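# Hang the loaded sealant gun on the rear hooks

## Task

Put the sealant gun, with its cartridge still loaded, onto the two curved hooks at the rear of the table so that it ends up hanging motionless, supported only by those hooks. The gun must never drop more than a few centimetres. Then report that you have finished.

## Robot and tools

ROBOT. There are two seven-joint Franka FR3 arms, left_arm and right_arm. Each carries a Robotiq two-finger gripper that opens to 140 mm and has a wrist camera. In the scene frame, left_arm's base sits at (+0.004, +0.338, 0) m and right_arm's at (-0.031, -0.440, 0) m, both almost unrotated. The left gripper's fingers are rigid. The right gripper's fingers can fold, so it squeezes as commanded only when the part sits in the quarter of the pads nearest the tips. Deeper in, the grip may be loose or too hard, and a tip pressed on a surface folds easily.

FRAMES. Scene frame: origin at table height midway between the arms, +z up, +x out over the table, +y toward left_arm. Camera names do not tell you which side is which. The table and the fixed cameras cam_high and cam_low use the scene frame. Hand poses, Hand targets, offsets and wrist-camera poses (cam_left_wrist, cam_right_wrist) use each arm's own base frame. On the gripper itself, the fingers point along +z and close along y. end_effector_position is the centre of the closed pads. The tips reach about 33 mm past it, or about 9 mm when fully open.

ROW FORMAT (shared by execute_actions and move). A row is one flat list of 20 numbers, each in [-1, 1], covering both arms. The order is left dx, dy, dz, rx, ry, rz, left_gripper position, force_limit, speed, activate, followed by the same ten for the right arm. dx..rz are offsets, not poses. They are measured along that arm's base axes from its Hand target at the start of the call, and every row counts from that same start. A value of 1.0 equals 0.6 m or 180 degrees. rx, ry, rz form a single rotation vector about the Hand target's position. Zeros mean no new pose. Gripper values are absolute settings. position: +1 is fully open, about -0.8 puts the pads together, and -1 closes until something blocks. force_limit runs from -1 to +1, roughly 14 N to 58 N on a slow close. speed runs from -1 to +1, about 30 to 250 mm/s. Faster closes squeeze harder. Leave activate at 0. Send 1 only when fault reads 7 or 13, with nothing touching the outside of the fingers. Send every gripper value in every call, repeating its last values.

TOOLS.
- execute_actions(actions, cameras): actions is a list of actions. Each action is up to 15 rows, one per 1/30 s control step, and a short action holds its final row. An empty list returns state and images. cameras is a list of names, ["all"] or [].
- move(target, speed, blend, stop_force, zero, blocking, cameras): runs a straight path toward one row, or toward a list of up to 15 rows. All offsets count from the Hand targets at the start of the move. speed is in m/s, from 0.002 to 2, default 0.25, given once or per target. blend is a corner radius in m. stop_force is in N, from 20 to 40, and ends an arm's path when its push against the motion reaches that level. Aim a few centimetres past the contact, move slowly, avoid turning the gripper, and omit it when backing off a contact. zero (bool) re-zeroes the force before the move. blocking=false returns early and cannot be combined with stop_force. A move lasts at most 10 s. The move: line reports done, off_target, moving, held or fault, and limits=paced or held.
- wait(seconds 0..3600), stop(), zoom_image(camera, region [x0,y0,x1,y1] px, at most 504x504), set_collision_behavior(contact_force_n 20, 40 or 85), clear_fault(arm), read_manual(section), finished_scene(scene: the current scene's number).

CONTROL NOTES. On every step the commanded pose is clipped to within 70 mm and 16 degrees of the measured one. Grippers often stop short of the Hand target. Send the remaining gap as a further offset. To relieve a press, command the target back past the gripper.

RESULTS. Each arm reports end_effector_position (m), end_effector_quat_wxyz, Hand target and Tool commands. object_status: 0 moving, 1 blocked while opening, 2 blocked while closing (a grip), 3 reached the requested position or pads met. position_measured is in counts: 3 is open, 139 is about 60 mm, 230 is pads touching. Gripper fault: 0 is normal, 7 or 13 needs activate. Other lines: joint positions, joint velocities, joint torques, external joint torques, and flange force along the gripper's axes, which includes the held weight. Wrist depth is a 7x7 grid of distances in mm. There are also step positions, MOTOR HOT warnings and FAULT lines. To grip harder while status reads 2, raise force_limit and change position from -1 to -0.98.

AVOID. Each arm has a 20 N contact force limit by default, and a held part's weight counts toward it. Joint contact torque limits are 20, 20, 18, 18, 12, 12, 12 N m. Going over either stops the arm until clear_fault. Keep moves slow near contact. Don't drop the gun or knock it off the table, and don't let the cartridge come out. Avoid hard squeezes on a part still resting on something, slams and fast swings with a load. Don't bring the two grippers or wrist cameras against each other.

Each tool is called after ">>>" as name(argument=value, ...), one argument or row to a line, values as JSON.

## Session

>>> execute_actions(
  actions=[],
)

Scene clock: 0.00 s.
left_arm: end_effector_position=(+0.3919, -0.1044, +0.1555) position_measured=3 object_status=3 fault=0 end_effector_quat_wxyz=(+0.024, +0.400, +0.888, +0.227) | right_arm: end_effector_position=(+0.5787, +0.0357, +0.1082) position_measured=3 object_status=3 fault=0 end_effector_quat_wxyz=(-0.033, +0.364, +0.907, +0.210)
Joint positions: left_arm=[-0.627 -0.337 0.088 -2.657 0.626 2.21 1.463] | right_arm=[-0.036 0.213 -0.073 -2.15 0.618 2.314 1.791]
Joint velocities: within noise
Joint torques (N m): no reading
External joint torques (N m): no reading
Flange force (N): no reading
Wrist depth (mm): cam_left_wrist=[219 231 249 274 308 328 - / 222 236 255 286 310 345 404 / - 243 266 288 326 360 416 / - 149 273 302 332 357 128 / - 128 285 306 336 - 116 / - 252 288 323 352 424 441 / - 263 293 322 368 414 -] | cam_right_wrist=[191 199 217 234 231 256 311 / 194 205 220 241 251 254 319 / 196 206 225 246 258 253 345 / 196 151 229 252 277 255 110 / - 211 - - 278 314 110 / 209 222 241 262 287 - 353 / - 229 243 271 294 - -]
Hand target: left_arm +0.3919, -0.1044, +0.1555; +0.024, +0.400, +0.888, +0.227 | right_arm +0.5787, +0.0357, +0.1082; -0.033, +0.364, +0.907, +0.210
Tool commands: left_gripper/position=+1.0 left_gripper/force_limit=+1.0 left_gripper/speed=+1.0 left_gripper/activate=+0.0 right_gripper/position=+1.0 right_gripper/force_limit=+1.0 right_gripper/speed=+1.0 right_gripper/activate=+0.0
camera_calibration:
cam_left_wrist: T_world_to_cam=[[0.70897, 0.57395, 0.40981, -0.26909], [0.55715, -0.81209, 0.17348, -0.32794], [0.43237, 0.10533, -0.89552, 0.12315]] pos_world=[0.32025, -0.12485, 0.27745]
cam_right_wrist: T_world_to_cam=[[0.66153, 0.6487, 0.37627, -0.43805], [0.66391, -0.73991, 0.1084, -0.36012], [0.34872, 0.1781, -0.92015, 0.03383]] pos_world=[0.51707, 0.01168, 0.23498]

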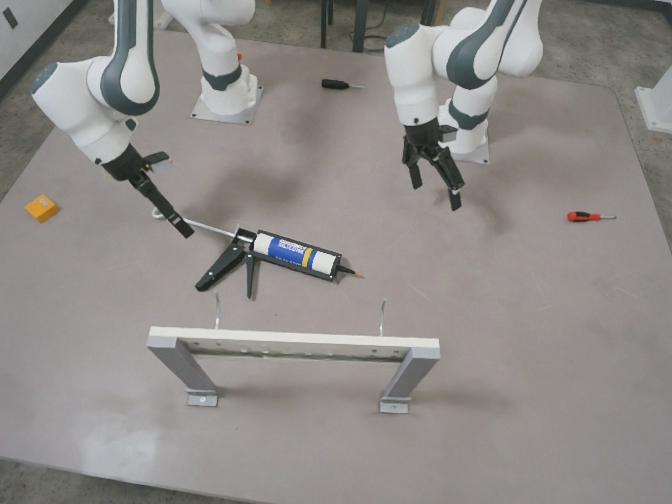

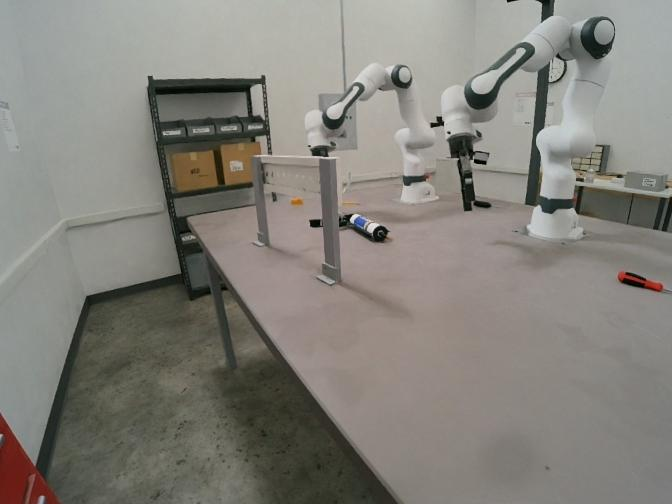

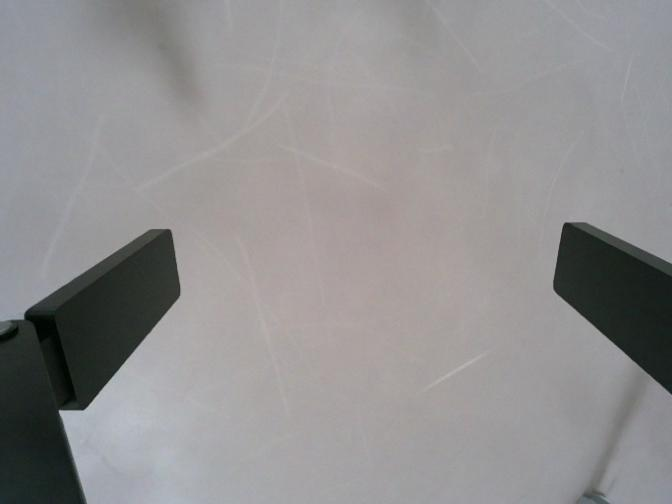

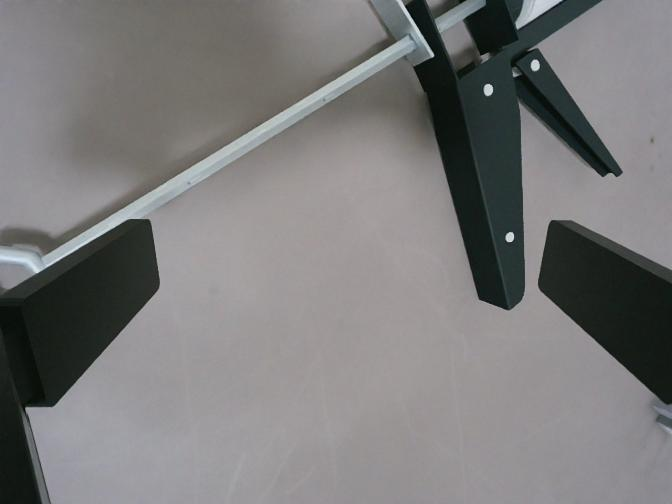

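>>> zoom_image(
  camera="cam_high",
  region=[130, 180, 460, 420],
)

>>> zoom_image(
  camera="cam_low",
  region=[230, 130, 410, 290],
)

Scaled by 1.527 from the camera's image (finer frame: 960x720).

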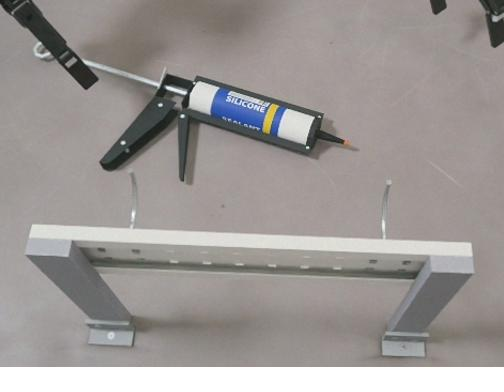

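Scaled by 2.800 from the camera's image (finer frame: 960x720).

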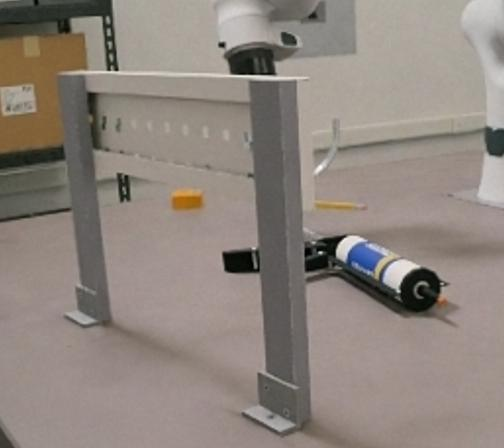

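>>> move(
  target=[0.15,-0.467,0.27,0.1206,-0.348,-0.2016,1,1,1,0,-0.35,-0.12,0.25,0,0,0,1,1,1,0],
  cameras=["all"],
)

Scene clock: 19.50 s.
left_arm: end_effector_position=(+0.4817, -0.3832, +0.3170) position_measured=3 object_status=3 fault=0 end_effector_quat_wxyz=(+0.464, +0.467, +0.532, +0.532) | right_arm: end_effector_position=(+0.3701, -0.0362, +0.2587) position_measured=3 object_status=3 fault=0 end_effector_quat_wxyz=(-0.032, +0.363, +0.907, +0.212)
Joint positions: left_arm=[-0.625 0.087 -0.55 -2.411 1.806 1.699 0.652] | right_arm=[-0.224 -0.552 -0.175 -2.551 0.358 1.921 1.822]
Joint velocities: left_arm=[0 0 0 0 0.001 -0.001 -0.006] | right_arm=[within noise]
Joint torques (N m): left_arm=[0.69 -26.09 -1.21 21.5 1.86 -2.07 -0.11] | right_arm=[-0.79 -12.36 1.19 25.52 0.89 1.79 0.15]
External joint torques (N m): left_arm=[0.71 1.83 -0.02 1 0.63 -0.05 -0.21] | right_arm=[-0.75 0.41 -0.33 1.25 -0.41 -0.14 0.11]
Flange force (N): left_arm=[-7.6 -5.6 4.2] | right_arm=[-3.9 0.8 -3.6]
Wrist depth (mm): cam_left_wrist=[- 485 1158 - - 1984 - / 406 555 1641 - - - - / - - 1453 - - - - / 413 129 1665 - - - 135 / - 128 617 - 1840 1933 116 / - - 1901 1728 1825 2001 1870 / - - 1967 1886 - 2132 -] | cam_right_wrist=[312 328 357 371 - 430 - / 316 326 - 383 - - 471 / 321 356 - 416 442 452 - / - 140 - 411 433 143 - / - 361 - 417 - 508 110 / 337 - - - - 537 - / 349 365 - 435 - 571 596]
Hand target: left_arm +0.4819, -0.3846, +0.3175; +0.466, +0.466, +0.532, +0.531 | right_arm +0.3687, -0.0363, +0.2582; -0.033, +0.364, +0.907, +0.210
Off the commanded pose: left_arm 0.002 m, 0 deg | right_arm 0.002 m, 0 deg.
move: done
cam_left_wrist: T_world_to_cam=[[0.01693, -0.01347, 0.99977, -0.31763], [-0.21411, -0.97676, -0.00954, -0.266], [0.97666, -0.2139, -0.01942, -0.40396]] pos_world=[0.34296, -0.3505, 0.30717]
cam_right_wrist: T_world_to_cam=[[0.65855, 0.64909, 0.3808, -0.31013], [0.66478, -0.73892, 0.10987, -0.29185], [0.35269, 0.18079, -0.91811, 0.25596]] pos_world=[0.30798, -0.06063, 0.38516]

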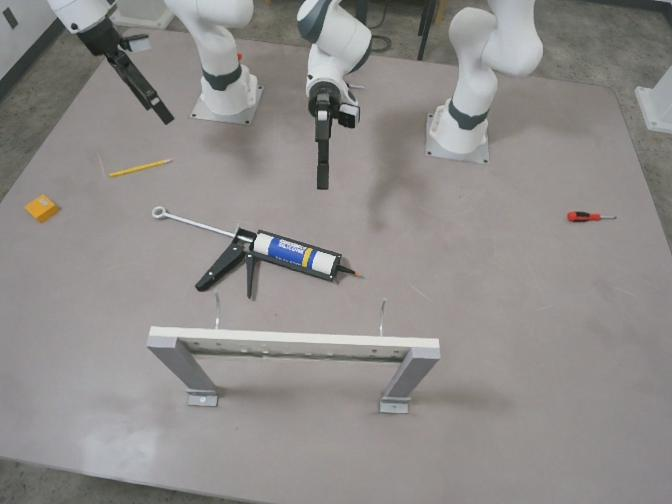

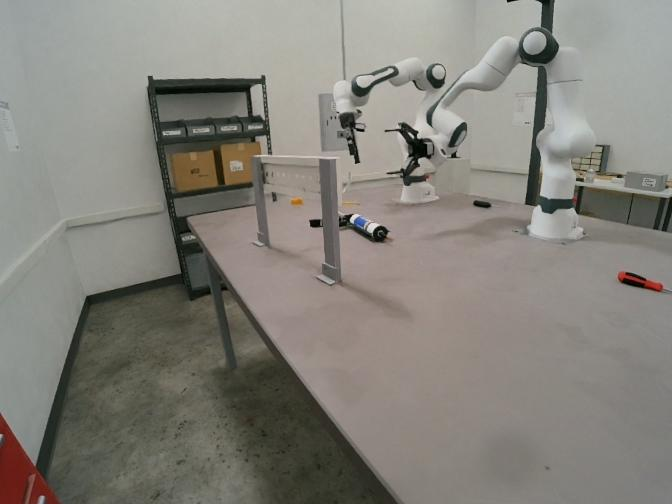

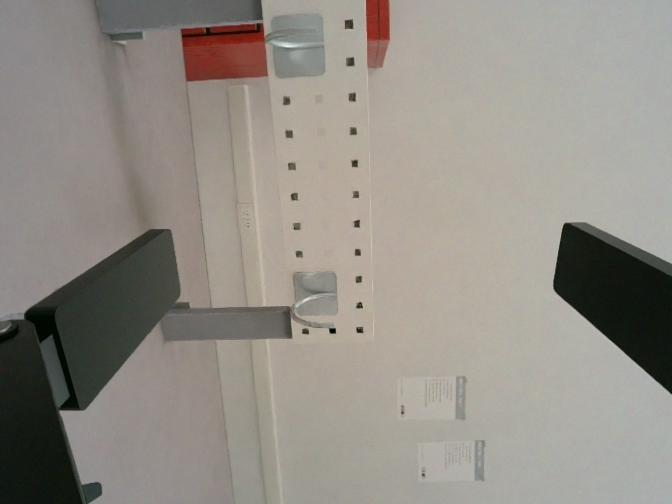

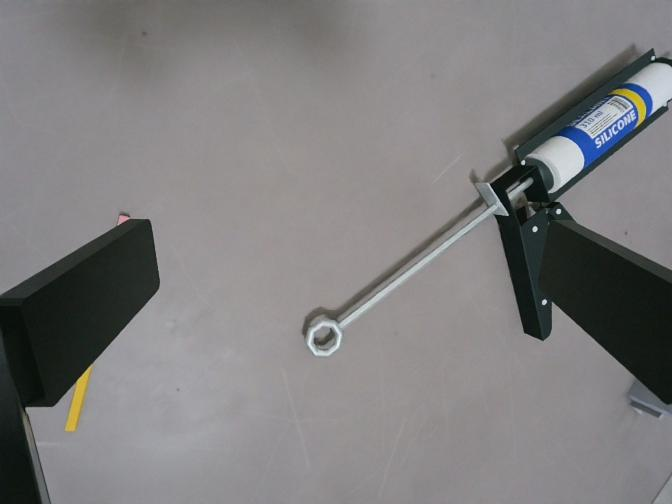

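>>> zoom_image(
  camera="cam_left_wrist",
  region=[230, 0, 400, 120],
)

>>> zoom_image(
  camera="cam_left_wrist",
  region=[240, 250, 410, 370],
)

>>> zoom_image(
  camera="cam_right_wrist",
  region=[440, 20, 672, 360],
)

Scaled by 2.965 from the camera's image (finer frame: 960x720).

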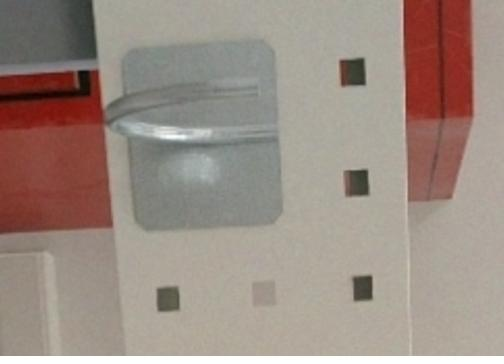

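Scaled by 2.965 from the camera's image (finer frame: 960x720).

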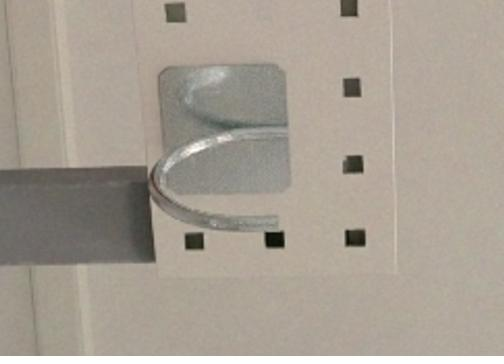

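Scaled by 1.482 from the camera's image (finer frame: 960x720).

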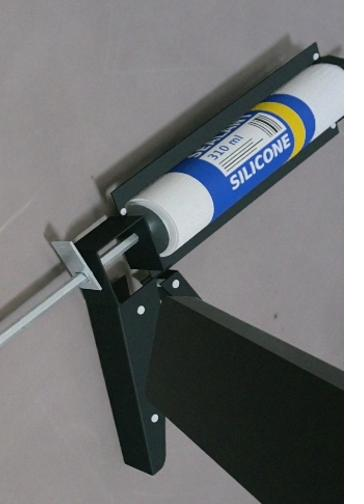

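>>> move(
  target=[0.2,0.2,0,0,0,0,1,1,1,0,0,0,0,0,0,0,1,1,1,0],
  cameras=["cam_left_wrist","cam_high","cam_low"],
)

>>> move(
  target=[0.02,-0.28,0,0,0,0,1,1,1,0,0,0,0,0,0,0,1,1,1,0],
  cameras=["cam_left_wrist"],
)

Scene clock: 26.63 s.
left_arm: end_effector_position=(+0.6010, -0.2641, +0.3174) position_measured=3 object_status=3 fault=0 end_effector_quat_wxyz=(+0.465, +0.467, +0.531, +0.533) | right_arm: end_effector_position=(+0.3700, -0.0364, +0.2587) position_measured=3 object_status=3 fault=0 end_effector_quat_wxyz=(-0.032, +0.363, +0.907, +0.211)
Joint positions: left_arm=[-0.41 0.006 -0.344 -2.484 2.147 1.963 0.539] | right_arm=[-0.227 -0.552 -0.173 -2.551 0.358 1.921 1.822]
Joint velocities: left_arm=[0.001 -0.001 0 -0.002 0 0.001 -0.006] | right_arm=[within noise]
Joint torques (N m): left_arm=[1 -26.37 0.18 21.84 1.07 -1.86 0.09] | right_arm=[-0.73 -12.22 1.18 25.56 1.19 1.79 0.1]
External joint torques (N m): left_arm=[1 1.26 0.23 0.92 0.62 0.34 -0.01] | right_arm=[-0.71 0.5 -0.33 1.28 -0.1 -0.14 0.06]
Flange force (N): left_arm=[-2.5 -2.6 6.7] | right_arm=[-4.4 1.2 -3.4]
Wrist depth (mm): cam_left_wrist=[447 - 1028 1102 - 1408 1296 / 387 383 389 376 - - - / - - 1755 382 - - - / - 128 - - 2535 1715 127 / - 128 - - - 1653 116 / - 520 1825 - - - - / - 496 492 1840 1755 1607 -] | cam_right_wrist=[- 328 350 - 463 - 526 / 316 338 364 396 437 456 479 / 320 340 370 412 - 446 539 / - 131 - 413 451 143 - / - 353 - - 469 - 110 / - 368 - - 481 - - / - 373 - - 482 555 -]
Hand target: left_arm +0.6019, -0.2646, +0.3175; +0.466, +0.466, +0.532, +0.531 | right_arm +0.3687, -0.0363, +0.2582; -0.033, +0.364, +0.907, +0.210
Off the commanded pose: left_arm 0.001 m, 0 deg | right_arm 0.001 m, 0 deg.
move: done
cam_left_wrist: T_world_to_cam=[[0.01422, -0.01373, 0.99981, -0.31697], [-0.21407, -0.97676, -0.01037, -0.12388], [0.97671, -0.21388, -0.01683, -0.49582]] pos_world=[0.46226, -0.2314, 0.30728]
Images, in order (width x height): cam_high 672x504, cam_low 672x504, cam_left_wrist 672x504.

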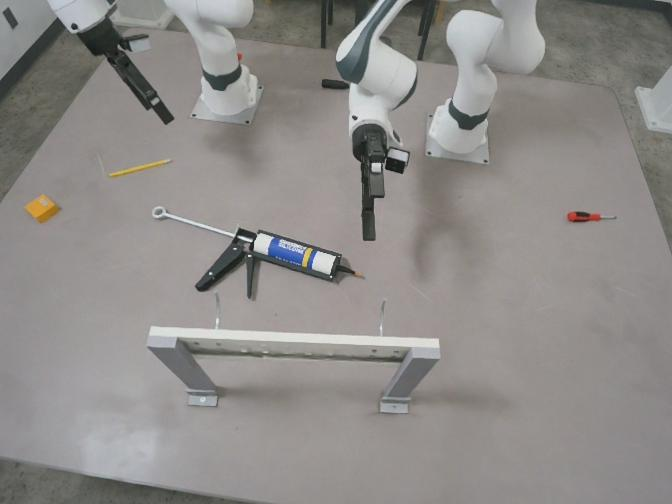

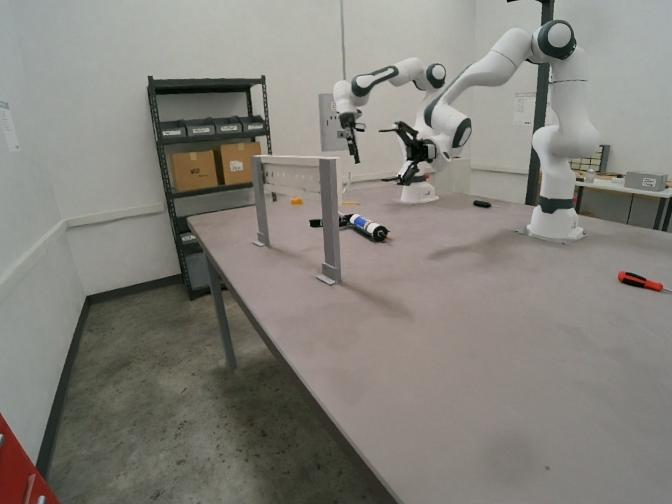

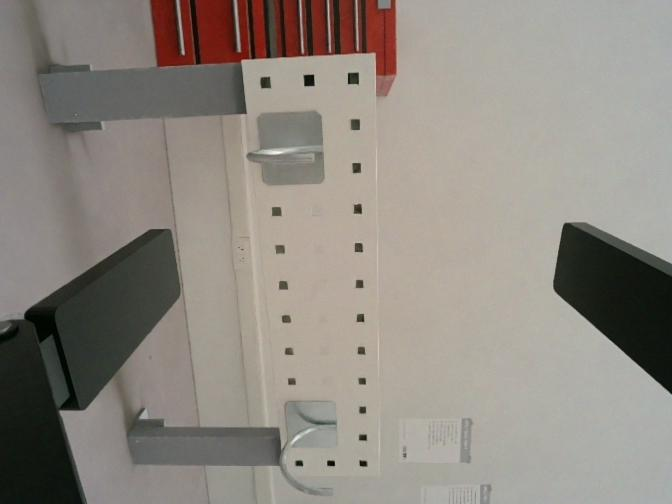

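Scene clock: 28.60 s.
left_arm: end_effector_position=(+0.6137, -0.4334, +0.3188) position_measured=3 object_status=3 fault=0 end_effector_quat_wxyz=(+0.469, +0.465, +0.531, +0.530) | right_arm: end_effector_position=(+0.3699, -0.0364, +0.2587) position_measured=3 object_status=3 fault=0 end_effector_quat_wxyz=(-0.032, +0.363, +0.907, +0.211)
Joint positions: left_arm=[-0.572 0.363 -0.427 -2.048 2.015 1.788 0.74] | right_arm=[-0.227 -0.552 -0.173 -2.551 0.358 1.921 1.822]
Joint velocities: left_arm=[0.001 0 0.001 -0.001 0 0 0.005] | right_arm=[within noise]
Joint torques (N m): left_arm=[0.34 -37.26 -4.44 23.17 0.73 -1.89 0.43] | right_arm=[-0.78 -12.19 1.19 25.6 1.22 1.78 0.08]
External joint torques (N m): left_arm=[0.24 2.15 -0.17 1.11 -0.44 0 0.33] | right_arm=[-0.78 0.63 -0.36 1.2 -0.08 -0.16 0.04]
Flange force (N): left_arm=[-9.0 -3.1 4.0] | right_arm=[-4.7 1.1 -3.2]
Wrist depth (mm): cam_left_wrist=[437 1037 1076 354 1462 1417 1728 / - - 388 373 1501 - - / - - 412 394 1426 - 1542 / - 129 1728 417 1542 - 127 / - 128 468 458 1703 1811 116 / - 521 1665 - 1840 1665 1755 / - 542 1796 - 1511 1917 -] | cam_right_wrist=[309 330 363 382 418 470 517 / - 337 - 402 416 481 468 / 321 334 369 402 435 446 - / - 140 - - 459 457 558 / - 352 - 407 448 - 110 / 336 352 384 434 473 - - / - 365 - 446 - - -]
Hand target: left_arm +0.6139, -0.4326, +0.3175; +0.466, +0.466, +0.532, +0.531 | right_arm +0.3687, -0.0363, +0.2582; -0.033, +0.364, +0.907, +0.210
Off the commanded pose: left_arm 0.002 m, 0 deg | right_arm 0.001 m, 0 deg.
move: done
cam_left_wrist: T_world_to_cam=[[0.01061, -0.00448, 0.99993, -0.31471], [-0.22051, -0.97538, -0.00203, -0.28456], [0.97533, -0.22048, -0.01134, -0.54819]] pos_world=[0.47525, -0.39982, 0.3079]

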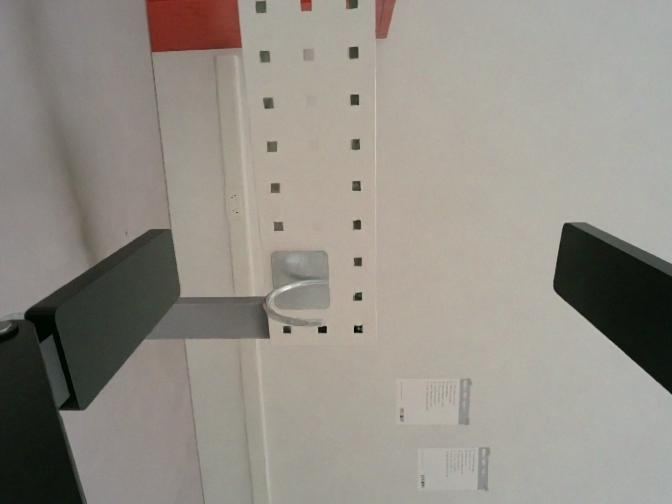

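>>> move(
  target=[-0.10,0,0.03,-0.065,0.495,0,1,1,1,0,0,0,0,0,0,0,1,1,1,0],
  speed=0.6,
)

>>> move(
  target=[0,0,0,0,0,0.444,1,1,1,0,0,0,0,0,0,0,1,1,1,0],
  speed=0.6,
)

>>> move(
  target=[-0.03,0,0,0,0,0.444,1,1,1,0,0,0,0,0,0,0,1,1,1,0],
  speed=0.6,
  cameras=["cam_left_wrist","cam_high"],
)

Scene clock: 39.90 s.
left_arm: end_effector_position=(+0.5533, -0.4337, +0.3368) position_measured=3 object_status=3 fault=0 end_effector_quat_wxyz=(+0.002, +0.657, +0.754, -0.001) | right_arm: end_effector_position=(+0.3699, -0.0364, +0.2587) position_measured=3 object_status=3 fault=0 end_effector_quat_wxyz=(-0.032, +0.363, +0.907, +0.211)
Joint positions: left_arm=[-0.27 0.611 -0.666 -1.002 0.362 1.515 2.186] | right_arm=[-0.227 -0.552 -0.173 -2.551 0.358 1.921 1.822]
Joint velocities: left_arm=[0 0.002 0 0 0 -0.002 0.006] | right_arm=[within noise]
Joint torques (N m): left_arm=[0.21 -44.9 -8.33 23.52 1.47 2.09 0.28] | right_arm=[-0.74 -12.21 1.12 25.57 1.21 1.79 0.05]
External joint torques (N m): left_arm=[0.4 1.89 0.07 1.58 0.6 -0.38 0.28] | right_arm=[-0.75 0.53 -0.43 1.29 -0.08 -0.14 0.01]
Flange force (N): left_arm=[0.0 0.0 0.0] | right_arm=[-4.7 1.0 -3.4]
Wrist depth (mm): cam_left_wrist=[- 427 - - 407 397 400 / - - - 390 434 425 411 / 478 509 458 421 455 456 447 / - 149 490 447 479 - 127 / - 121 - 508 499 - 116 / - - - 556 559 - - / - 627 612 - 597 - -] | cam_right_wrist=[310 329 353 390 407 469 - / 314 338 362 - - 455 474 / - - 370 - - 452 - / - 140 373 - - 144 - / - 131 - 415 - - 110 / 339 - - 434 - 534 - / - 387 - - 487 513 -]
Hand target: left_arm +0.5539, -0.4326, +0.3355; +0.001, +0.659, +0.752, +0.001 | right_arm +0.3687, -0.0363, +0.2582; -0.033, +0.364, +0.907, +0.210
Off the commanded pose: left_arm 0.002 m, 0 deg | right_arm 0.001 m, 0 deg.
move: done; limits=paced

Scene clock: 43.13 s.
left_arm: end_effector_position=(+0.5548, -0.4313, +0.3348) position_measured=3 object_status=3 fault=0 end_effector_quat_wxyz=(+0.000, +0.024, +1.000, +0.003) | right_arm: end_effector_position=(+0.3699, -0.0364, +0.2587) position_measured=3 object_status=3 fault=0 end_effector_quat_wxyz=(-0.032, +0.363, +0.907, +0.211)
Joint positions: left_arm=[-0.522 0.553 -0.229 -0.998 0.124 1.536 0.906] | right_arm=[-0.227 -0.552 -0.173 -2.551 0.358 1.921 1.822]
Joint velocities: left_arm=[-0.001 0 0 -0.002 0 -0.001 -0.009] | right_arm=[within noise]
Joint torques (N m): left_arm=[0.56 -47.93 -2.6 24.12 0.39 2.5 -0.01] | right_arm=[-0.77 -12.24 1.2 25.6 1.24 1.78 0.06]
External joint torques (N m): left_arm=[0.59 0.77 -0.08 0.37 -0.39 0 -0.01] | right_arm=[-0.82 0.49 -0.41 1.28 -0.06 -0.15 0.02]
Flange force (N): left_arm=[0.0 0.0 0.0] | right_arm=[-4.5 1.0 -3.5]
Wrist depth (mm): cam_left_wrist=[- - 414 425 410 - - / 429 437 426 428 411 432 - / - 441 430 399 414 442 463 / 485 139 487 482 481 - 128 / - 128 - 507 - - 116 / - - - - - - 480 / - 558 537 - - - -] | cam_right_wrist=[312 321 361 380 413 468 491 / 315 328 - 394 425 483 479 / - 345 369 - 454 454 - / - 140 365 - 456 153 129 / - 123 - 416 464 501 110 / 337 360 - 424 462 - - / 350 364 407 - - 557 587]
Hand target: left_arm +0.5539, -0.4326, +0.3355; +0.000, +0.022, +1.000, +0.001 | right_arm +0.3687, -0.0363, +0.2582; -0.033, +0.364, +0.907, +0.210
Off the commanded pose: left_arm 0.002 m, 0 deg | right_arm 0.001 m, 0 deg.
move: done; limits=paced

Scene clock: 46.40 s.
left_arm: end_effector_position=(+0.5367, -0.4314, +0.3348) position_measured=3 object_status=3 fault=0 end_effector_quat_wxyz=(+0.001, -0.623, +0.782, +0.002) | right_arm: end_effector_position=(+0.3699, -0.0364, +0.2587) position_measured=3 object_status=3 fault=0 end_effector_quat_wxyz=(-0.032, +0.363, +0.907, +0.211)
Joint positions: left_arm=[-0.808 0.476 0.191 -1.116 -0.084 1.58 -0.411] | right_arm=[-0.227 -0.552 -0.173 -2.551 0.358 1.921 1.822]
Joint velocities: left_arm=[0 0.002 -0.001 0.001 0 0 -0.006] | right_arm=[within noise]
Joint torques (N m): left_arm=[0.38 -46.23 2.88 24.69 0.38 2.59 -0.34] | right_arm=[-0.72 -12.19 1.12 25.63 1.24 1.79 0.04]
External joint torques (N m): left_arm=[0.18 0.61 0 0.47 -0.41 -0.03 -0.34] | right_arm=[-0.76 0.61 -0.46 1.32 -0.06 -0.14 0]
Flange force (N): left_arm=[3.3 -6.4 -2.8] | right_arm=[-5.0 1.1 -3.4]
Wrist depth (mm): cam_left_wrist=[400 403 368 393 405 408 - / - 424 428 401 - - 438 / 451 442 449 414 - 477 - / 468 138 492 449 - 472 122 / - 128 - - 529 - 116 / - 546 - - - - - / - 479 585 - - - -] | cam_right_wrist=[311 324 371 386 413 - - / 315 341 347 - 429 - 465 / 324 340 382 - - 442 - / - 140 371 - 457 153 - / - 357 392 407 468 497 110 / 338 349 387 - - - - / 348 366 393 - 506 541 -]
Hand target: left_arm +0.5359, -0.4326, +0.3355; -0.001, -0.625, +0.781, +0.001 | right_arm +0.3687, -0.0363, +0.2582; -0.033, +0.364, +0.907, +0.210
Off the commanded pose: left_arm 0.002 m, 0 deg | right_arm 0.001 m, 0 deg.
move: done; limits=paced
cam_left_wrist: T_world_to_cam=[[-0.97197, 0.23492, -0.00899, 0.63854], [0.21742, 0.91281, 0.34569, 0.16353], [0.08941, 0.33405, -0.9383, 0.55263]] pos_world=[0.53568, -0.48388, 0.46774]
Images, in order (width x height): cam_high 672x504, cam_left_wrist 672x504.

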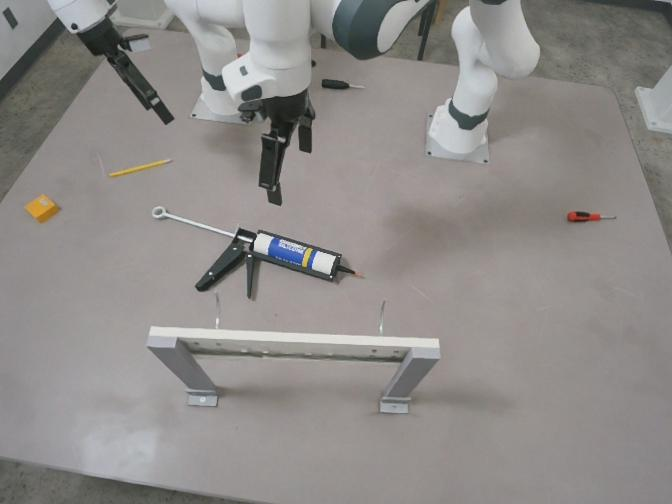

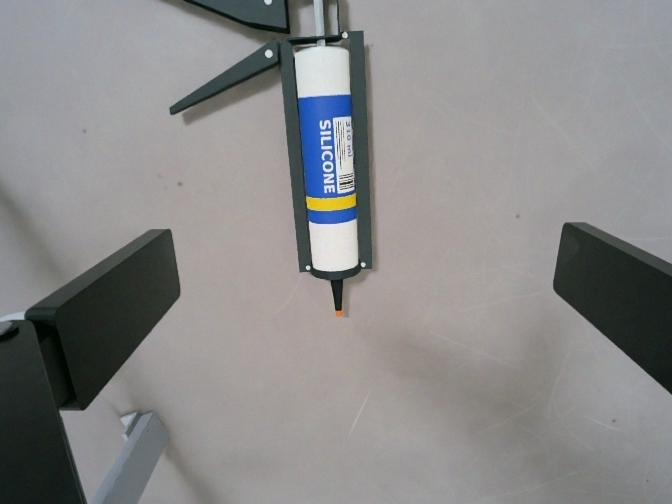

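>>> move(
  target=[0.037,-0.011,-0.30,0,0,0.018,0.48,0,0,0,0,0,0,0,0,0,1,1,1,0],
  cameras=["cam_left_wrist"],
)

Scene clock: 53.30 s.
left_arm: end_effector_position=(+0.5574, -0.4374, +0.1542) position_measured=68 object_status=3 fault=0 end_effector_quat_wxyz=(+0.001, -0.645, +0.764, +0.004) | right_arm: end_effector_position=(+0.3699, -0.0364, +0.2587) position_measured=3 object_status=3 fault=0 end_effector_quat_wxyz=(-0.032, +0.363, +0.907, +0.211)
Joint positions: left_arm=[-0.813 0.572 0.191 -1.429 -0.109 1.984 -0.438] | right_arm=[-0.227 -0.552 -0.173 -2.551 0.358 1.921 1.822]
Joint velocities: left_arm=[-0.001 0.001 -0.001 0.001 0.001 0.004 -0.002] | right_arm=[within noise]
Joint torques (N m): left_arm=[0.73 -48.09 3.7 25.82 0.25 2.58 -0.19] | right_arm=[-0.74 -12.25 1.12 25.59 1.21 1.77 0.06]
External joint torques (N m): left_arm=[0.89 1.33 0.16 1.31 -0.46 -0.02 -0.19] | right_arm=[-0.72 0.59 -0.4 1.24 -0.09 -0.17 0.01]
Flange force (N): left_arm=[5.5 -12.2 -0.8] | right_arm=[-4.7 1.0 -3.3]
Wrist depth (mm): cam_left_wrist=[241 236 224 217 238 245 249 / 254 246 253 213 237 258 259 / 266 269 270 224 266 273 274 / 282 277 281 240 282 136 288 / - 91 304 257 301 127 89 / - - 326 284 - 332 - / - - 351 344 365 358 -] | cam_right_wrist=[303 335 355 370 - - - / 317 342 360 - - - 465 / 328 343 - 414 - 446 - / 319 140 - - 441 451 562 / - 355 - 415 - 482 110 / - - - 425 - - - / - - - 459 - 536 -]
Hand target: left_arm +0.5581, -0.4392, +0.1555; -0.001, -0.647, +0.763, +0.001 | right_arm +0.3687, -0.0363, +0.2582; -0.033, +0.364, +0.907, +0.210
Off the commanded pose: left_arm 0.002 m, 0 deg | right_arm 0.001 m, 0 deg.
move: done
cam_left_wrist: T_world_to_cam=[[-0.98362, 0.18011, -0.007, 0.64068], [0.16654, 0.92299, 0.34692, 0.25953], [0.06894, 0.34007, -0.93787, 0.39728]] pos_world=[0.55958, -0.49004, 0.28704]

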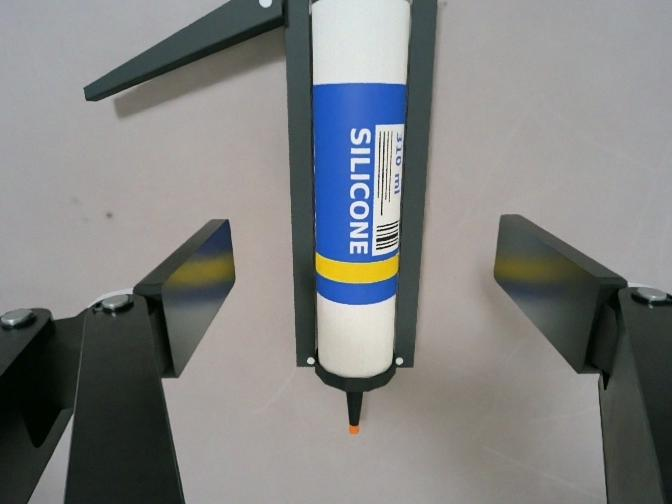

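>>> move(
  target=[0,0,-0.189,0,0,0,0.48,0,0,0,0,0,0,0,0,0,1,1,1,0],
  speed=0.15,
)

>>> move(
  target=[0,0,0,0,0,0,-1,0,-1,0,0,0,0,0,0,0,1,1,1,0],
  cameras=["cam_left_wrist","cam_high"],
)

>>> wait(
  seconds=0.5,
)

Scene clock: 58.20 s.
left_arm: end_effector_position=(+0.5580, -0.4387, +0.0435) position_measured=68 object_status=3 fault=0 end_effector_quat_wxyz=(+0.000, -0.648, +0.762, +0.001) | right_arm: end_effector_position=(+0.3699, -0.0364, +0.2587) position_measured=3 object_status=3 fault=0 end_effector_quat_wxyz=(-0.032, +0.363, +0.907, +0.211)
Joint positions: left_arm=[-0.802 0.698 0.169 -1.516 -0.133 2.2 -0.432] | right_arm=[-0.227 -0.552 -0.173 -2.551 0.358 1.921 1.822]
Joint velocities: left_arm=[-0.001 0 0 0.001 0 0.004 0] | right_arm=[within noise]
Joint torques (N m): left_arm=[1.19 -49.11 3.76 23.91 0.51 2.52 0.23] | right_arm=[-0.77 -12.21 1.15 25.61 1.23 1.79 0.07]
External joint torques (N m): left_arm=[1.22 2.04 -0.27 0.72 -0.12 -0.08 0.23] | right_arm=[-0.78 0.64 -0.4 1.24 -0.08 -0.15 0.02]
Flange force (N): left_arm=[3.9 -10.9 2.9] | right_arm=[-4.9 1.1 -3.3]
Wrist depth (mm): cam_left_wrist=[- 141 140 - 100 140 145 / 148 149 130 106 104 150 152 / 157 157 137 113 110 158 161 / 166 164 144 119 119 140 169 / - 91 174 127 130 119 89 / - 190 188 134 147 194 - / - - 202 147 172 208 -] | cam_right_wrist=[312 - 356 - 431 - 503 / 314 - - - 417 - 464 / 321 342 371 400 434 452 520 / - 140 365 - 437 153 128 / - 356 375 - 495 491 110 / 335 369 391 - - - - / - - - 445 470 - -]
Hand target: left_arm +0.5581, -0.4392, +0.0421; -0.001, -0.647, +0.763, +0.001 | right_arm +0.3687, -0.0363, +0.2582; -0.033, +0.364, +0.907, +0.210
Off the commanded pose: left_arm 0.002 m, 0 deg | right_arm 0.001 m, 0 deg.
move: done

Scene clock: 59.53 s.
left_arm: end_effector_position=(+0.5617, -0.4401, +0.0467) position_measured=110 object_status=0 fault=0 end_effector_quat_wxyz=(+0.001, -0.647, +0.762, -0.004) | right_arm: end_effector_position=(+0.3699, -0.0364, +0.2587) position_measured=3 object_status=3 fault=0 end_effector_quat_wxyz=(-0.032, +0.363, +0.907, +0.211)
Joint positions: left_arm=[-0.8 0.696 0.168 -1.513 -0.133 2.205 -0.43] | right_arm=[-0.227 -0.552 -0.173 -2.551 0.358 1.921 1.822]
Joint torques (N m): left_arm=[0.34 -46.2 2.8 21.84 0.28 2.25 0.06] | right_arm=[-0.77 -12.17 1.16 25.63 1.23 1.79 0.08]
External joint torques (N m): left_arm=[0.24 4.96 -1.29 -1.43 -0.35 -0.38 0.06] | right_arm=[-0.84 0.6 -0.45 1.35 -0.07 -0.13 0.04]
Flange force (N): left_arm=[4.2 -8.2 7.3] | right_arm=[-5.0 1.1 -3.5]
Wrist depth (mm): cam_left_wrist=[- 143 143 107 104 144 146 / 152 152 134 108 108 152 154 / 160 161 160 114 115 163 163 / 170 169 145 121 129 140 174 / - 92 126 128 149 110 90 / - - 164 137 163 - - / - - 180 - 177 - -] | cam_right_wrist=[312 323 353 382 - 460 531 / 316 339 - - 445 468 461 / 326 337 380 413 471 457 537 / 112 137 389 410 - 142 555 / - 124 - 408 463 - 110 / - - 394 - - 535 - / 353 - 417 438 477 - -]
Hand target: left_arm +0.5581, -0.4392, +0.0421; -0.001, -0.647, +0.763, +0.001 | right_arm +0.3687, -0.0363, +0.2582; -0.033, +0.364, +0.907, +0.210
Off the commanded pose: left_arm 0.006 m, 1 deg | right_arm 0.001 m, 0 deg.
move: done
cam_left_wrist: T_world_to_cam=[[-0.98474, 0.17298, -0.01918, 0.64273], [0.15636, 0.92771, 0.33899, 0.30673], [0.07643, 0.33082, -0.94059, 0.28896]] pos_world=[0.56287, -0.49133, 0.18015]
Images, in order (width x height): cam_high 672x504, cam_left_wrist 672x504.

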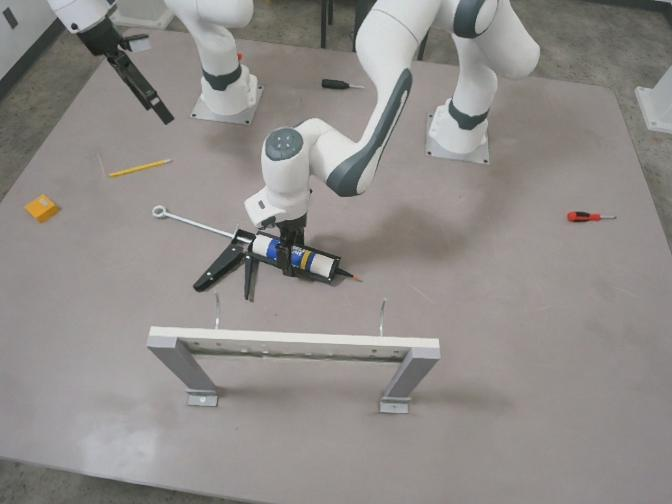

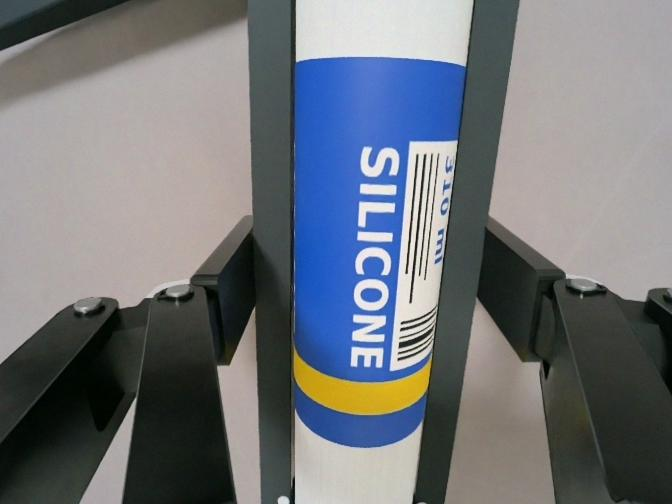

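Scene clock: 60.03 s.
left_arm: end_effector_position=(+0.5617, -0.4401, +0.0467) position_measured=110 object_status=2 fault=0 end_effector_quat_wxyz=(+0.001, -0.647, +0.762, -0.004) | right_arm: end_effector_position=(+0.3699, -0.0364, +0.2587) position_measured=3 object_status=3 fault=0 end_effector_quat_wxyz=(-0.032, +0.363, +0.907, +0.211)
Joint positions: left_arm=[-0.8 0.696 0.168 -1.513 -0.133 2.205 -0.43] | right_arm=[-0.227 -0.552 -0.173 -2.551 0.358 1.921 1.822]
Joint torques (N m): left_arm=[0.31 -46.17 2.76 21.87 0.3 2.26 0.07] | right_arm=[-0.74 -12.2 1.14 25.59 1.22 1.79 0.08]
External joint torques (N m): left_arm=[0.06 5.12 -1.45 -1.45 -0.33 -0.38 0.07] | right_arm=[-0.69 0.73 -0.36 1.13 -0.08 -0.16 0.04]
Flange force (N): left_arm=[4.6 -8.4 7.6] | right_arm=[-4.9 1.2 -3.0]
Wrist depth (mm): cam_left_wrist=[- 145 143 - 102 144 146 / 152 153 134 108 108 152 156 / 161 159 160 114 115 163 163 / 171 171 146 121 129 140 173 / - 92 127 128 142 110 - / - - 168 137 160 - - / - - 178 147 175 - -] | cam_right_wrist=[313 326 361 373 - - 502 / - 335 361 - - - 458 / 320 350 370 - - 453 442 / - 140 - 426 - 144 - / - 348 365 424 472 489 110 / 337 360 - 439 466 - - / 349 364 - 452 484 - -]
Hand target: left_arm +0.5581, -0.4392, +0.0421; -0.001, -0.647, +0.763, +0.001 | right_arm +0.3687, -0.0363, +0.2582; -0.033, +0.364, +0.907, +0.210
Tool commands: left_gripper/position=-1.0 left_gripper/force_limit=+0.0 left_gripper/speed=-1.0 left_gripper/activate=+0.0 right_gripper/position=+1.0 right_gripper/force_limit=+1.0 right_gripper/speed=+1.0 right_gripper/activate=+0.0
Off the commanded pose: left_arm 0.006 m, 1 deg | right_arm 0.001 m, 0 deg.
wait: 0.50 s; at rest by 0.17 s

>>> set_collision_behavior(
  contact_force_n=40,
)

>>> move(
  target=[-0.05,0,0.5,0,0,0,-1,0,-1,0,0,0,0,0,0,0,1,1,1,0],
  speed=0.12,
  cameras=["cam_left_wrist","cam_high","cam_low"],
)

Set on each arm: contact force limit 40 N; load limits (N m) waist: 35, shoulder: 35, upper arm roll: 32, elbow: 30, forearm roll: 12, wrist pitch: 12, wrist roll: 12.

Scene clock: 64.37 s.
left_arm: end_effector_position=(+0.5256, -0.4390, +0.3347) position_measured=113 object_status=2 fault=0 end_effector_quat_wxyz=(-0.002, -0.645, +0.764, +0.007) | right_arm: end_effector_position=(+0.3699, -0.0364, +0.2587) position_measured=3 object_status=3 fault=0 end_effector_quat_wxyz=(-0.032, +0.363, +0.907, +0.211)
Joint positions: left_arm=[-0.831 0.476 0.201 -1.114 -0.092 1.567 -0.483] | right_arm=[-0.227 -0.552 -0.173 -2.551 0.358 1.921 1.822]
Joint velocities: left_arm=[0 0 0 0 0 -0.004 -0.003] | right_arm=[within noise]
Joint torques (N m): left_arm=[0.95 -49.98 3.63 29.35 0.84 2.86 -0.14] | right_arm=[-0.73 -12.19 1.17 25.57 1.23 1.78 0.09]
External joint torques (N m): left_arm=[0.78 -3.37 0.66 5.24 0.05 0.27 -0.14] | right_arm=[-0.74 0.7 -0.39 1.14 -0.07 -0.16 0.05]
Flange force (N): left_arm=[11.1 -20.8 -18.2] | right_arm=[-4.8 1.1 -3.1]
Wrist depth (mm): cam_left_wrist=[- 266 248 230 400 - - / - 211 205 157 166 - - / - 211 447 144 150 - - / - 471 153 127 134 125 - / - 90 140 119 126 116 - / - - 131 105 113 - - / - - 125 - - 110 -] | cam_right_wrist=[312 329 - 378 - - - / 316 333 376 397 - - 532 / 321 343 369 400 - - 546 / 317 140 384 402 - 153 392 / - 349 388 421 - - 110 / 339 - - - - - - / 348 - 394 - 489 574 -]
Hand target: left_arm +0.5281, -0.4392, +0.3421; -0.001, -0.647, +0.763, +0.001 | right_arm +0.3687, -0.0363, +0.2582; -0.033, +0.364, +0.907, +0.210
Off the commanded pose: left_arm 0.008 m, 1 deg | right_arm 0.001 m, 0 deg.
move: off_target (left_arm)
cam_left_wrist: T_world_to_cam=[[-0.98384, 0.17906, 0.00244, 0.60746], [0.16874, 0.92238, 0.34748, 0.20206], [0.05997, 0.34227, -0.93768, 0.57495]] pos_world=[0.52907, -0.49194, 0.46742]
Images, in order (width x height): cam_high 672x504, cam_low 672x504, cam_left_wrist 672x504.

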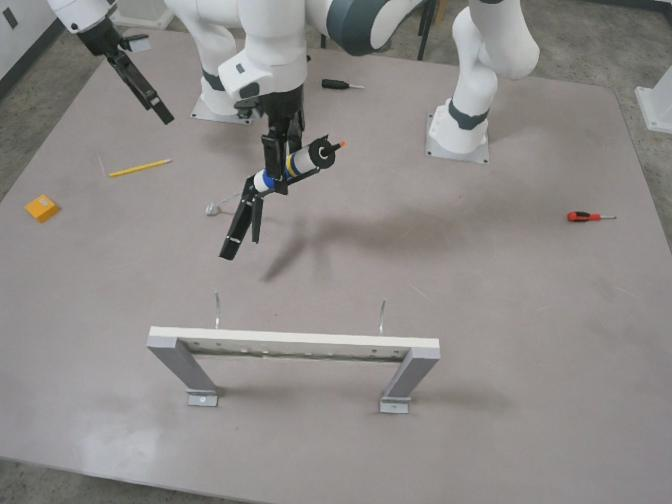

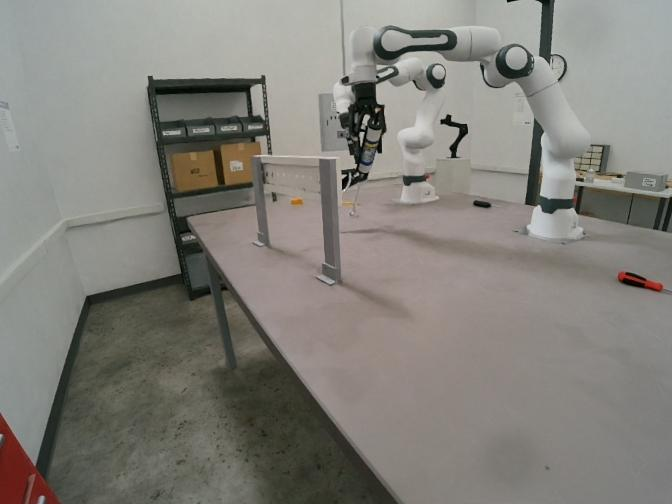

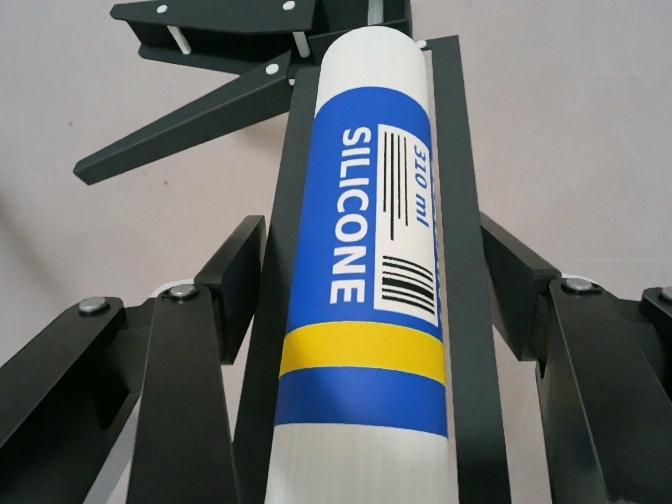

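>>> move(
  target=[0.05,0,-0.492,0,0,0,-1,0,-1,0,0,0,0,0,0,0,1,1,1,0],
  speed=0.1,
  cameras=["cam_left_wrist","cam_high"],
)

Scene clock: 71.10 s.
left_arm: end_effector_position=(+0.5689, -0.4440, +0.0639) position_measured=117 object_status=2 fault=0 end_effector_quat_wxyz=(+0.005, -0.649, +0.760, -0.016) | right_arm: end_effector_position=(+0.3699, -0.0364, +0.2587) position_measured=3 object_status=3 fault=0 end_effector_quat_wxyz=(-0.032, +0.363, +0.907, +0.211)
Joint positions: left_arm=[-0.796 0.675 0.166 -1.507 -0.125 2.205 -0.438] | right_arm=[-0.227 -0.552 -0.173 -2.551 0.358 1.921 1.822]
Joint velocities: left_arm=[0.001 0.002 -0.001 0 0.001 0.005 -0.001] | right_arm=[within noise]
Joint torques (N m): left_arm=[0.03 -40.25 0.91 19.38 0.02 0.76 0.38] | right_arm=[-0.75 -12.21 1.15 25.67 1.24 1.8 0.12]
External joint torques (N m): left_arm=[0.15 10.93 -2.88 -4.3 -0.61 -1.96 0.38] | right_arm=[-0.76 0.63 -0.43 1.29 -0.06 -0.14 0.08]
Flange force (N): left_arm=[7.5 -14.5 14.5] | right_arm=[-4.9 1.2 -3.4]
Wrist depth (mm): cam_left_wrist=[135 162 129 - 109 159 160 / 171 171 137 104 107 167 170 / 181 180 178 112 114 179 178 / 192 189 151 121 128 184 188 / - 88 119 133 142 105 90 / - - 215 147 154 - - / - - - 169 175 - -] | cam_right_wrist=[313 329 337 372 413 465 486 / 314 - 366 388 - 474 450 / - 342 369 401 - 412 446 / - 140 382 - 427 144 549 / - 352 - - 483 499 110 / 338 360 - - 484 - - / - 368 - 425 - - -]
Hand target: left_arm +0.5581, -0.4392, +0.0469; -0.001, -0.647, +0.763, +0.001 | right_arm +0.3687, -0.0363, +0.2582; -0.033, +0.364, +0.907, +0.210
Off the commanded pose: left_arm 0.021 m, 2 deg | right_arm 0.001 m, 0 deg.
move: off_target (left_arm)
cam_left_wrist: T_world_to_cam=[[-0.98504, 0.16704, -0.04232, 0.64987], [0.14416, 0.93337, 0.3287, 0.31353], [0.09441, 0.31768, -0.94349, 0.29001]] pos_world=[0.56757, -0.49333, 0.19807]
Images, in order (width x height): cam_high 672x504, cam_left_wrist 672x504.

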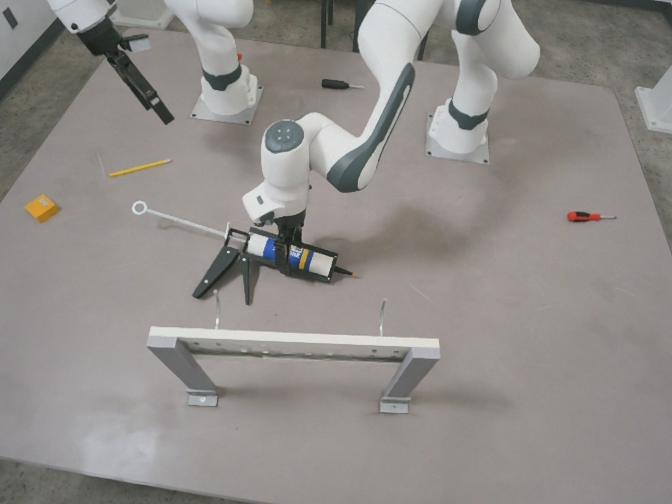

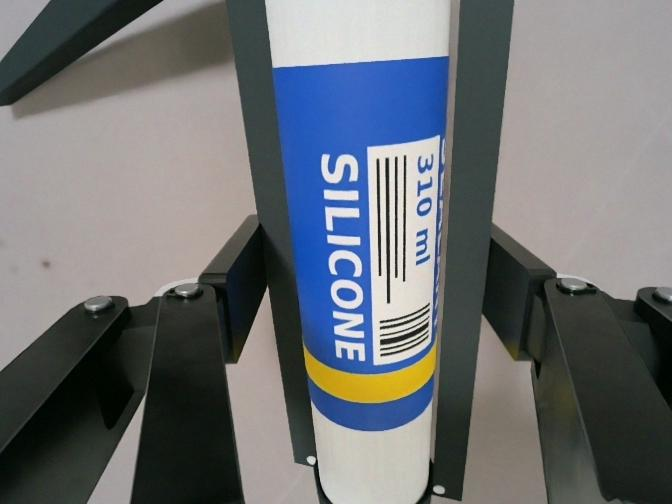

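>>> move(
  target=[0,0,0.018,0,0,0,-1,0,-1,0,0,0,0,0,0,0,1,1,1,0],
  speed=0.1,
)

>>> move(
  target=[0,0,0,0,0,0,0.48,0,-1,0,0,0,0,0,0,0,1,1,1,0],
)

>>> move(
  target=[0,0,0.15,0,0,0,0.48,0,-1,0,0,0,0,0,0,0,1,1,1,0],
  cameras=["cam_left_wrist"],
)

Scene clock: 72.57 s.
left_arm: end_effector_position=(+0.5676, -0.4434, +0.0651) position_measured=117 object_status=2 fault=0 end_effector_quat_wxyz=(+0.003, -0.649, +0.760, -0.014) | right_arm: end_effector_position=(+0.3699, -0.0364, +0.2587) position_measured=3 object_status=3 fault=0 end_effector_quat_wxyz=(-0.032, +0.363, +0.907, +0.211)
Joint positions: left_arm=[-0.795 0.673 0.166 -1.505 -0.125 2.196 -0.438] | right_arm=[-0.227 -0.552 -0.173 -2.551 0.358 1.921 1.822]
Joint velocities: left_arm=[-0.001 0 0 0 0.001 -0.004 0] | right_arm=[within noise]
Joint torques (N m): left_arm=[0.15 -45.87 2.2 20.75 0.38 -0.33 0.27] | right_arm=[-0.8 -12.22 1.14 25.6 1.22 1.78 0.09]
External joint torques (N m): left_arm=[0.24 5.37 -1.6 -2.98 -0.26 -3.04 0.27] | right_arm=[-0.84 0.5 -0.44 1.36 -0.07 -0.14 0.05]
Flange force (N): left_arm=[3.5 -7.5 3.8] | right_arm=[-4.7 1.0 -3.6]
Wrist depth (mm): cam_left_wrist=[135 163 125 98 104 160 162 / 172 172 136 104 107 169 171 / - 181 179 112 114 180 179 / 192 191 151 121 129 187 191 / - 88 119 133 141 105 90 / - - 214 148 157 - - / - - 233 176 178 - -] | cam_right_wrist=[- 329 357 401 416 - 482 / 315 337 360 390 - - 440 / 321 332 379 400 427 472 442 / 319 132 382 - 466 153 126 / - 355 377 - - - 110 / 337 351 375 - 480 - - / - - - - - - -]
Hand target: left_arm +0.5581, -0.4392, +0.0577; -0.001, -0.647, +0.763, +0.001 | right_arm +0.3687, -0.0363, +0.2582; -0.033, +0.364, +0.907, +0.210
Off the commanded pose: left_arm 0.013 m, 2 deg | right_arm 0.001 m, 0 deg.
move: off_target (left_arm)

Scene clock: 73.83 s.
left_arm: end_effector_position=(+0.5596, -0.4397, +0.0591) position_measured=68 object_status=0 fault=0 end_effector_quat_wxyz=(+0.000, -0.649, +0.761, -0.001) | right_arm: end_effector_position=(+0.3699, -0.0364, +0.2587) position_measured=3 object_status=3 fault=0 end_effector_quat_wxyz=(-0.032, +0.363, +0.907, +0.211)
Joint positions: left_arm=[-0.795 0.676 0.163 -1.509 -0.125 2.178 -0.438] | right_arm=[-0.227 -0.552 -0.173 -2.551 0.358 1.921 1.822]
Joint torques (N m): left_arm=[0.74 -49.5 3.52 24.16 0.73 2.28 0.22] | right_arm=[-0.69 -12.22 1.17 25.66 1.23 1.8 0.06]
External joint torques (N m): left_arm=[0.82 1.55 -0.22 0.65 0.09 -0.34 0.22] | right_arm=[-0.61 0.68 -0.3 1.34 -0.06 -0.13 0.02]
Flange force (N): left_arm=[3.7 -9.3 1.4] | right_arm=[-5.2 1.6 -3.3]
Wrist depth (mm): cam_left_wrist=[154 157 136 113 131 157 159 / - 163 145 119 127 166 167 / 173 173 153 126 138 174 176 / 183 181 156 133 147 146 186 / - 91 170 143 166 147 89 / - - - 149 175 213 - / - - 230 168 187 223 -] | cam_right_wrist=[- 330 344 384 - - 413 / 312 342 360 390 - 472 468 / - 344 370 398 - 445 467 / 111 140 380 408 453 153 - / - 123 387 - - - 110 / 337 365 374 426 - - - / - - - 428 489 540 -]
Hand target: left_arm +0.5581, -0.4392, +0.0577; -0.001, -0.647, +0.763, +0.001 | right_arm +0.3687, -0.0363, +0.2582; -0.033, +0.364, +0.907, +0.210
Off the commanded pose: left_arm 0.002 m, 0 deg | right_arm 0.001 m, 0 deg.
move: done

Scene clock: 75.07 s.
left_arm: end_effector_position=(+0.5590, -0.4409, +0.1501) position_measured=68 object_status=3 fault=0 end_effector_quat_wxyz=(-0.002, -0.646, +0.763, -0.003) | right_arm: end_effector_position=(+0.3699, -0.0364, +0.2587) position_measured=3 object_status=3 fault=0 end_effector_quat_wxyz=(-0.032, +0.363, +0.907, +0.211)
Joint positions: left_arm=[-0.8 0.574 0.175 -1.437 -0.11 2.006 -0.441] | right_arm=[-0.227 -0.552 -0.173 -2.551 0.358 1.921 1.822]
Joint velocities: left_arm=[-0.002 0 0 0.001 0.001 -0.004 0] | right_arm=[within noise]
Joint torques (N m): left_arm=[0.21 -47.64 3.87 25.38 1.18 2.21 -0.13] | right_arm=[-0.77 -12.19 1.12 25.59 1.23 1.81 0.09]
External joint torques (N m): left_arm=[0.42 1.79 0.61 0.93 0.49 -0.41 -0.13] | right_arm=[-0.7 0.74 -0.35 1.14 -0.07 -0.15 0.05]
Flange force (N): left_arm=[5.8 -11.5 -0.7] | right_arm=[-4.9 1.2 -3.0]
Wrist depth (mm): cam_left_wrist=[236 233 220 - 234 241 241 / 249 250 250 207 247 253 258 / 262 264 262 219 261 267 268 / 279 275 156 233 276 136 281 / - 91 298 261 274 119 89 / - - 318 316 316 - - / - - 343 346 350 - -] | cam_right_wrist=[313 338 349 382 419 - - / 311 352 339 - - - 465 / 330 350 362 375 451 455 - / 318 140 - - - 144 127 / - 357 - 419 - - 110 / - 360 - 389 483 486 - / 349 370 407 430 493 - -]
Hand target: left_arm +0.5581, -0.4392, +0.1477; -0.001, -0.647, +0.763, +0.001 | right_arm +0.3687, -0.0363, +0.2582; -0.033, +0.364, +0.907, +0.210
Off the commanded pose: left_arm 0.003 m, 0 deg | right_arm 0.001 m, 0 deg.
move: done
cam_left_wrist: T_world_to_cam=[[-0.98423, 0.17638, -0.01347, 0.64258], [0.16171, 0.92802, 0.33559, 0.27047], [0.07169, 0.32812, -0.94191, 0.38829]] pos_world=[0.56087, -0.49174, 0.28363]

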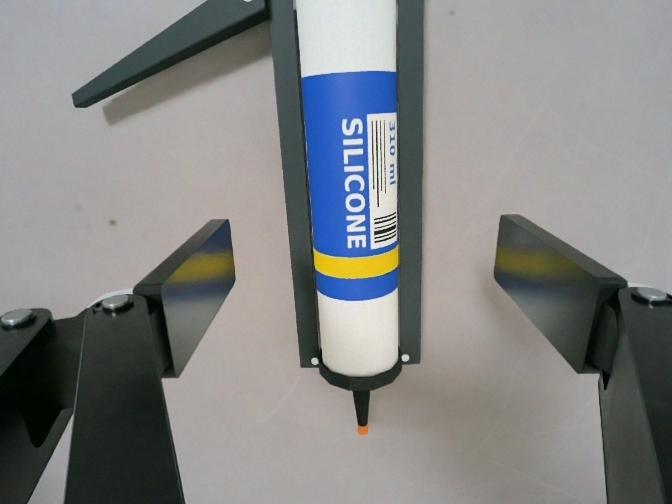

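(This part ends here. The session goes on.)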